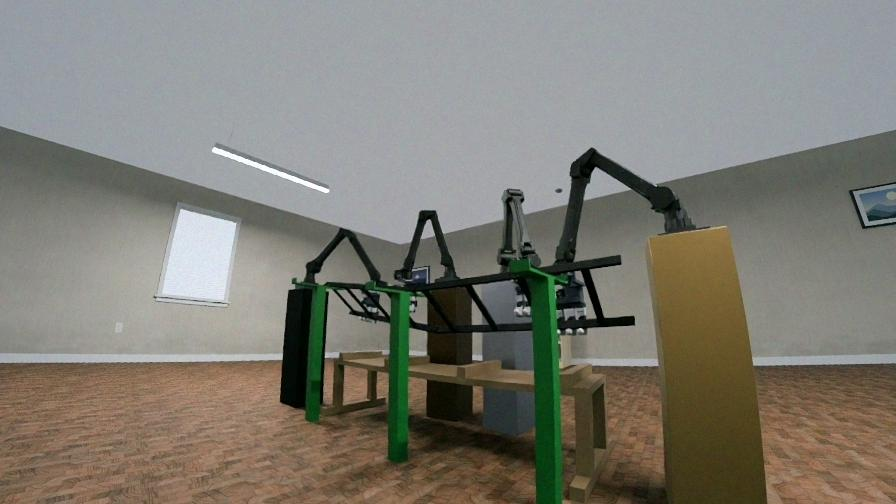

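>>> move --arm2 '{"target": [-0.44, -0.39, 0.575, 0, 0, 1, 0], "speed": 0.15}' --arm3 '{"target": [0.462, -0.43, 0.62, 0, 0, 1, 0], "speed": 0.15}' --cameras '["arm2_cam_wrist", "arm3_cam_wrist"]'

Scene clock: 496.70 s.
Joint torques (N m): arm1=[-2.84 -23.59 2.88 -1.76 -0.87 -0.02] | arm2=[0.09 -11.05 -0.03 0.84 0.22 0.03] | arm3=[-0.62 -11.05 -0.1 0.87 -0.27 0.03] | arm4=[-3.02 -20.89 5.04 -2.71 0.7 -0.09]
Motor temperatures (°C): arm1=[24 32 23 26 28 22] | arm2=[26 30 33 21 28 22] | arm3=[21 33 29 23 26 22] | arm4=[23 26 29 22 24 23]
Heat: arm1: hottest joint2_rad 32 °C; arm2: hottest joint3_rad 33 °C; arm3: hottest joint2_rad 33 °C; arm4: hottest joint3_rad 29 °C.
move: arm2 done; arm3 done
Joint velocities: within noise
arm1, arm4: as last shown
arm2.joint_positions: joint1_rad=+0.949 joint2_rad=+2.303 joint3_rad=+0.665 joint4_rad=+0.057 joint5_rad=+0.009 joint6_rad=+0.823 hand_index_mcp=+0.756 hand_index_abd=+0.003 hand_index_pip=+0.437 hand_index_dip=-0.779 hand_middle_mcp=+0.756 hand_middle_abd=+0.003 hand_middle_pip=+0.437 hand_middle_dip=-0.779 hand_ring_mcp=+0.754 hand_ring_abd=+0.003 hand_ring_pip=+0.436 hand_ring_dip=-0.778 hand_thumb_cmc=-0.572 hand_thumb_axl=+0.677 hand_thumb_mcp=+0.223 hand_thumb_ipl=+0.169 hand_current_limit=+0.750 hand_speed=-0.600
arm2.joint_status: not commanded
arm2.hand_state: goal,goal,goal,goal,goal,goal,goal,goal,goal,goal,goal,goal,goal,goal,goal,goal
arm2.index_mcp_current_ma: 1
arm2.index_abd_current_ma: 2
arm2.index_pip_current_ma: 2
arm2.index_dip_current_ma: 3
arm2.middle_mcp_current_ma: 1
arm2.middle_abd_current_ma: 2
arm2.middle_pip_current_ma: 2
arm2.middle_dip_current_ma: 3
arm2.ring_mcp_current_ma: 0
arm2.ring_abd_current_ma: 2
arm2.ring_pip_current_ma: 2
arm2.ring_dip_current_ma: 3
arm2.thumb_cmc_current_ma: 2
arm2.thumb_axl_current_ma: 0
arm2.thumb_mcp_current_ma: -3
arm2.thumb_ipl_current_ma: 1
arm2.hand_goal_index_mcp: 0.754
arm2.hand_goal_index_abd: 0.000
arm2.hand_goal_index_pip: 0.434
arm2.hand_goal_index_dip: -0.782
arm2.hand_goal_middle_mcp: 0.754
arm2.hand_goal_middle_abd: 0.000
arm2.hand_goal_middle_pip: 0.434
arm2.hand_goal_middle_dip: -0.782
arm2.hand_goal_ring_mcp: 0.754
arm2.hand_goal_ring_abd: 0.000
arm2.hand_goal_ring_pip: 0.434
arm2.hand_goal_ring_dip: -0.782
arm2.hand_goal_thumb_cmc: -0.574
arm2.hand_goal_thumb_axl: 0.678
arm2.hand_goal_thumb_mcp: 0.226
arm2.hand_goal_thumb_ipl: 0.168
arm2.hand: x=-0.4399 y=-0.3936 z=+0.5772 quat_wxyz=(+0.003, -0.002, +1.000, -0.003) (m; scene frame)
arm2.hand_target: x=-0.4401 y=-0.3900 z=+0.5751 quat_wxyz=(+0.000, +0.000, +1.000, +0.000) (m; scene frame)
arm2.hand_status: done (0.004 m and 0.6 deg from the pose sent, 0.127 m and 0.6 deg at the start)
arm3.joint_positions: joint1_rad=-1.090 joint2_rad=+2.332 joint3_rad=+0.656 joint4_rad=+0.091 joint5_rad=+0.003 joint6_rad=-1.006 hand_index_mcp=+0.756 hand_index_abd=+0.001 hand_index_pip=+0.437 hand_index_dip=-0.778 hand_middle_mcp=+0.756 hand_middle_abd=+0.000 hand_middle_pip=+0.437 hand_middle_dip=-0.779 hand_ring_mcp=+0.755 hand_ring_abd=-0.003 hand_ring_pip=+0.437 hand_ring_dip=-0.779 hand_thumb_cmc=-0.571 hand_thumb_axl=+0.677 hand_thumb_mcp=+0.221 hand_thumb_ipl=+0.168 hand_current_limit=+0.750 hand_speed=-0.600
arm3.joint_status: not commanded
arm3.hand_state: goal,goal,goal,goal,goal,goal,goal,goal,goal,goal,goal,goal,goal,goal,goal,goal
arm3.index_mcp_current_ma: 0
arm3.index_abd_current_ma: 0
arm3.index_pip_current_ma: 0
arm3.index_dip_current_ma: 1
arm3.middle_mcp_current_ma: 0
arm3.middle_abd_current_ma: 0
arm3.middle_pip_current_ma: 0
arm3.middle_dip_current_ma: 0
arm3.ring_mcp_current_ma: 0
arm3.ring_abd_current_ma: 0
arm3.ring_pip_current_ma: 0
arm3.ring_dip_current_ma: 0
arm3.thumb_cmc_current_ma: 0
arm3.thumb_axl_current_ma: 0
arm3.thumb_mcp_current_ma: -1
arm3.thumb_ipl_current_ma: 0
arm3.hand_goal_index_mcp: 0.754
arm3.hand_goal_index_abd: 0.000
arm3.hand_goal_index_pip: 0.434
arm3.hand_goal_index_dip: -0.782
arm3.hand_goal_middle_mcp: 0.754
arm3.hand_goal_middle_abd: 0.000
arm3.hand_goal_middle_pip: 0.434
arm3.hand_goal_middle_dip: -0.782
arm3.hand_goal_ring_mcp: 0.754
arm3.hand_goal_ring_abd: 0.000
arm3.hand_goal_ring_pip: 0.434
arm3.hand_goal_ring_dip: -0.782
arm3.hand_goal_thumb_cmc: -0.574
arm3.hand_goal_thumb_axl: 0.678
arm3.hand_goal_thumb_mcp: 0.226
arm3.hand_goal_thumb_ipl: 0.168
arm3.hand: x=+0.4620 y=-0.4287 z=+0.6254 quat_wxyz=(+0.000, +0.001, +1.000, +0.000) (m; scene frame)
arm3.hand_target: x=+0.4620 y=-0.4300 z=+0.6201 quat_wxyz=(+0.000, +0.000, +1.000, +0.000) (m; scene frame)
arm3.hand_status: done (0.006 m and 0.1 deg from the pose sent, 0.135 m and 0.3 deg at the start)
pictures: arm2_cam_wrist, arm3_cam_wrist
camera_calibration:
arm2_cam_wrist: T_world_to_cam=[[0.791804, 0.609653, 0.037007, 0.598613], [0.423326, -0.591464, 0.686269, -0.480918], [0.440274, -0.527725, -0.726405, 0.532621], [0, 0, 0, 1]] pos_world=[-0.504899, -0.368314, 0.694785]
arm3_cam_wrist: T_world_to_cam=[[0.793118, 0.609059, -0.00327677, -0.0683644], [0.430749, -0.557104, 0.709993, -0.925644], [0.430602, -0.56452, -0.704201, 0.12828], [0, 0, 0, 1]] pos_world=[0.397704, -0.401625, 0.747312]

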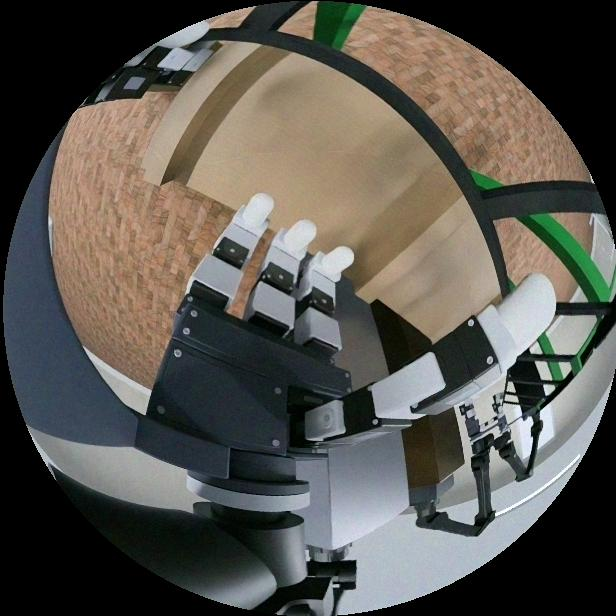

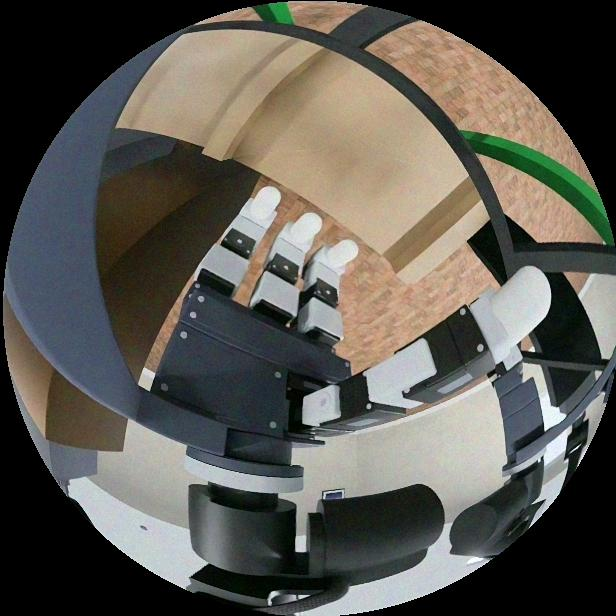

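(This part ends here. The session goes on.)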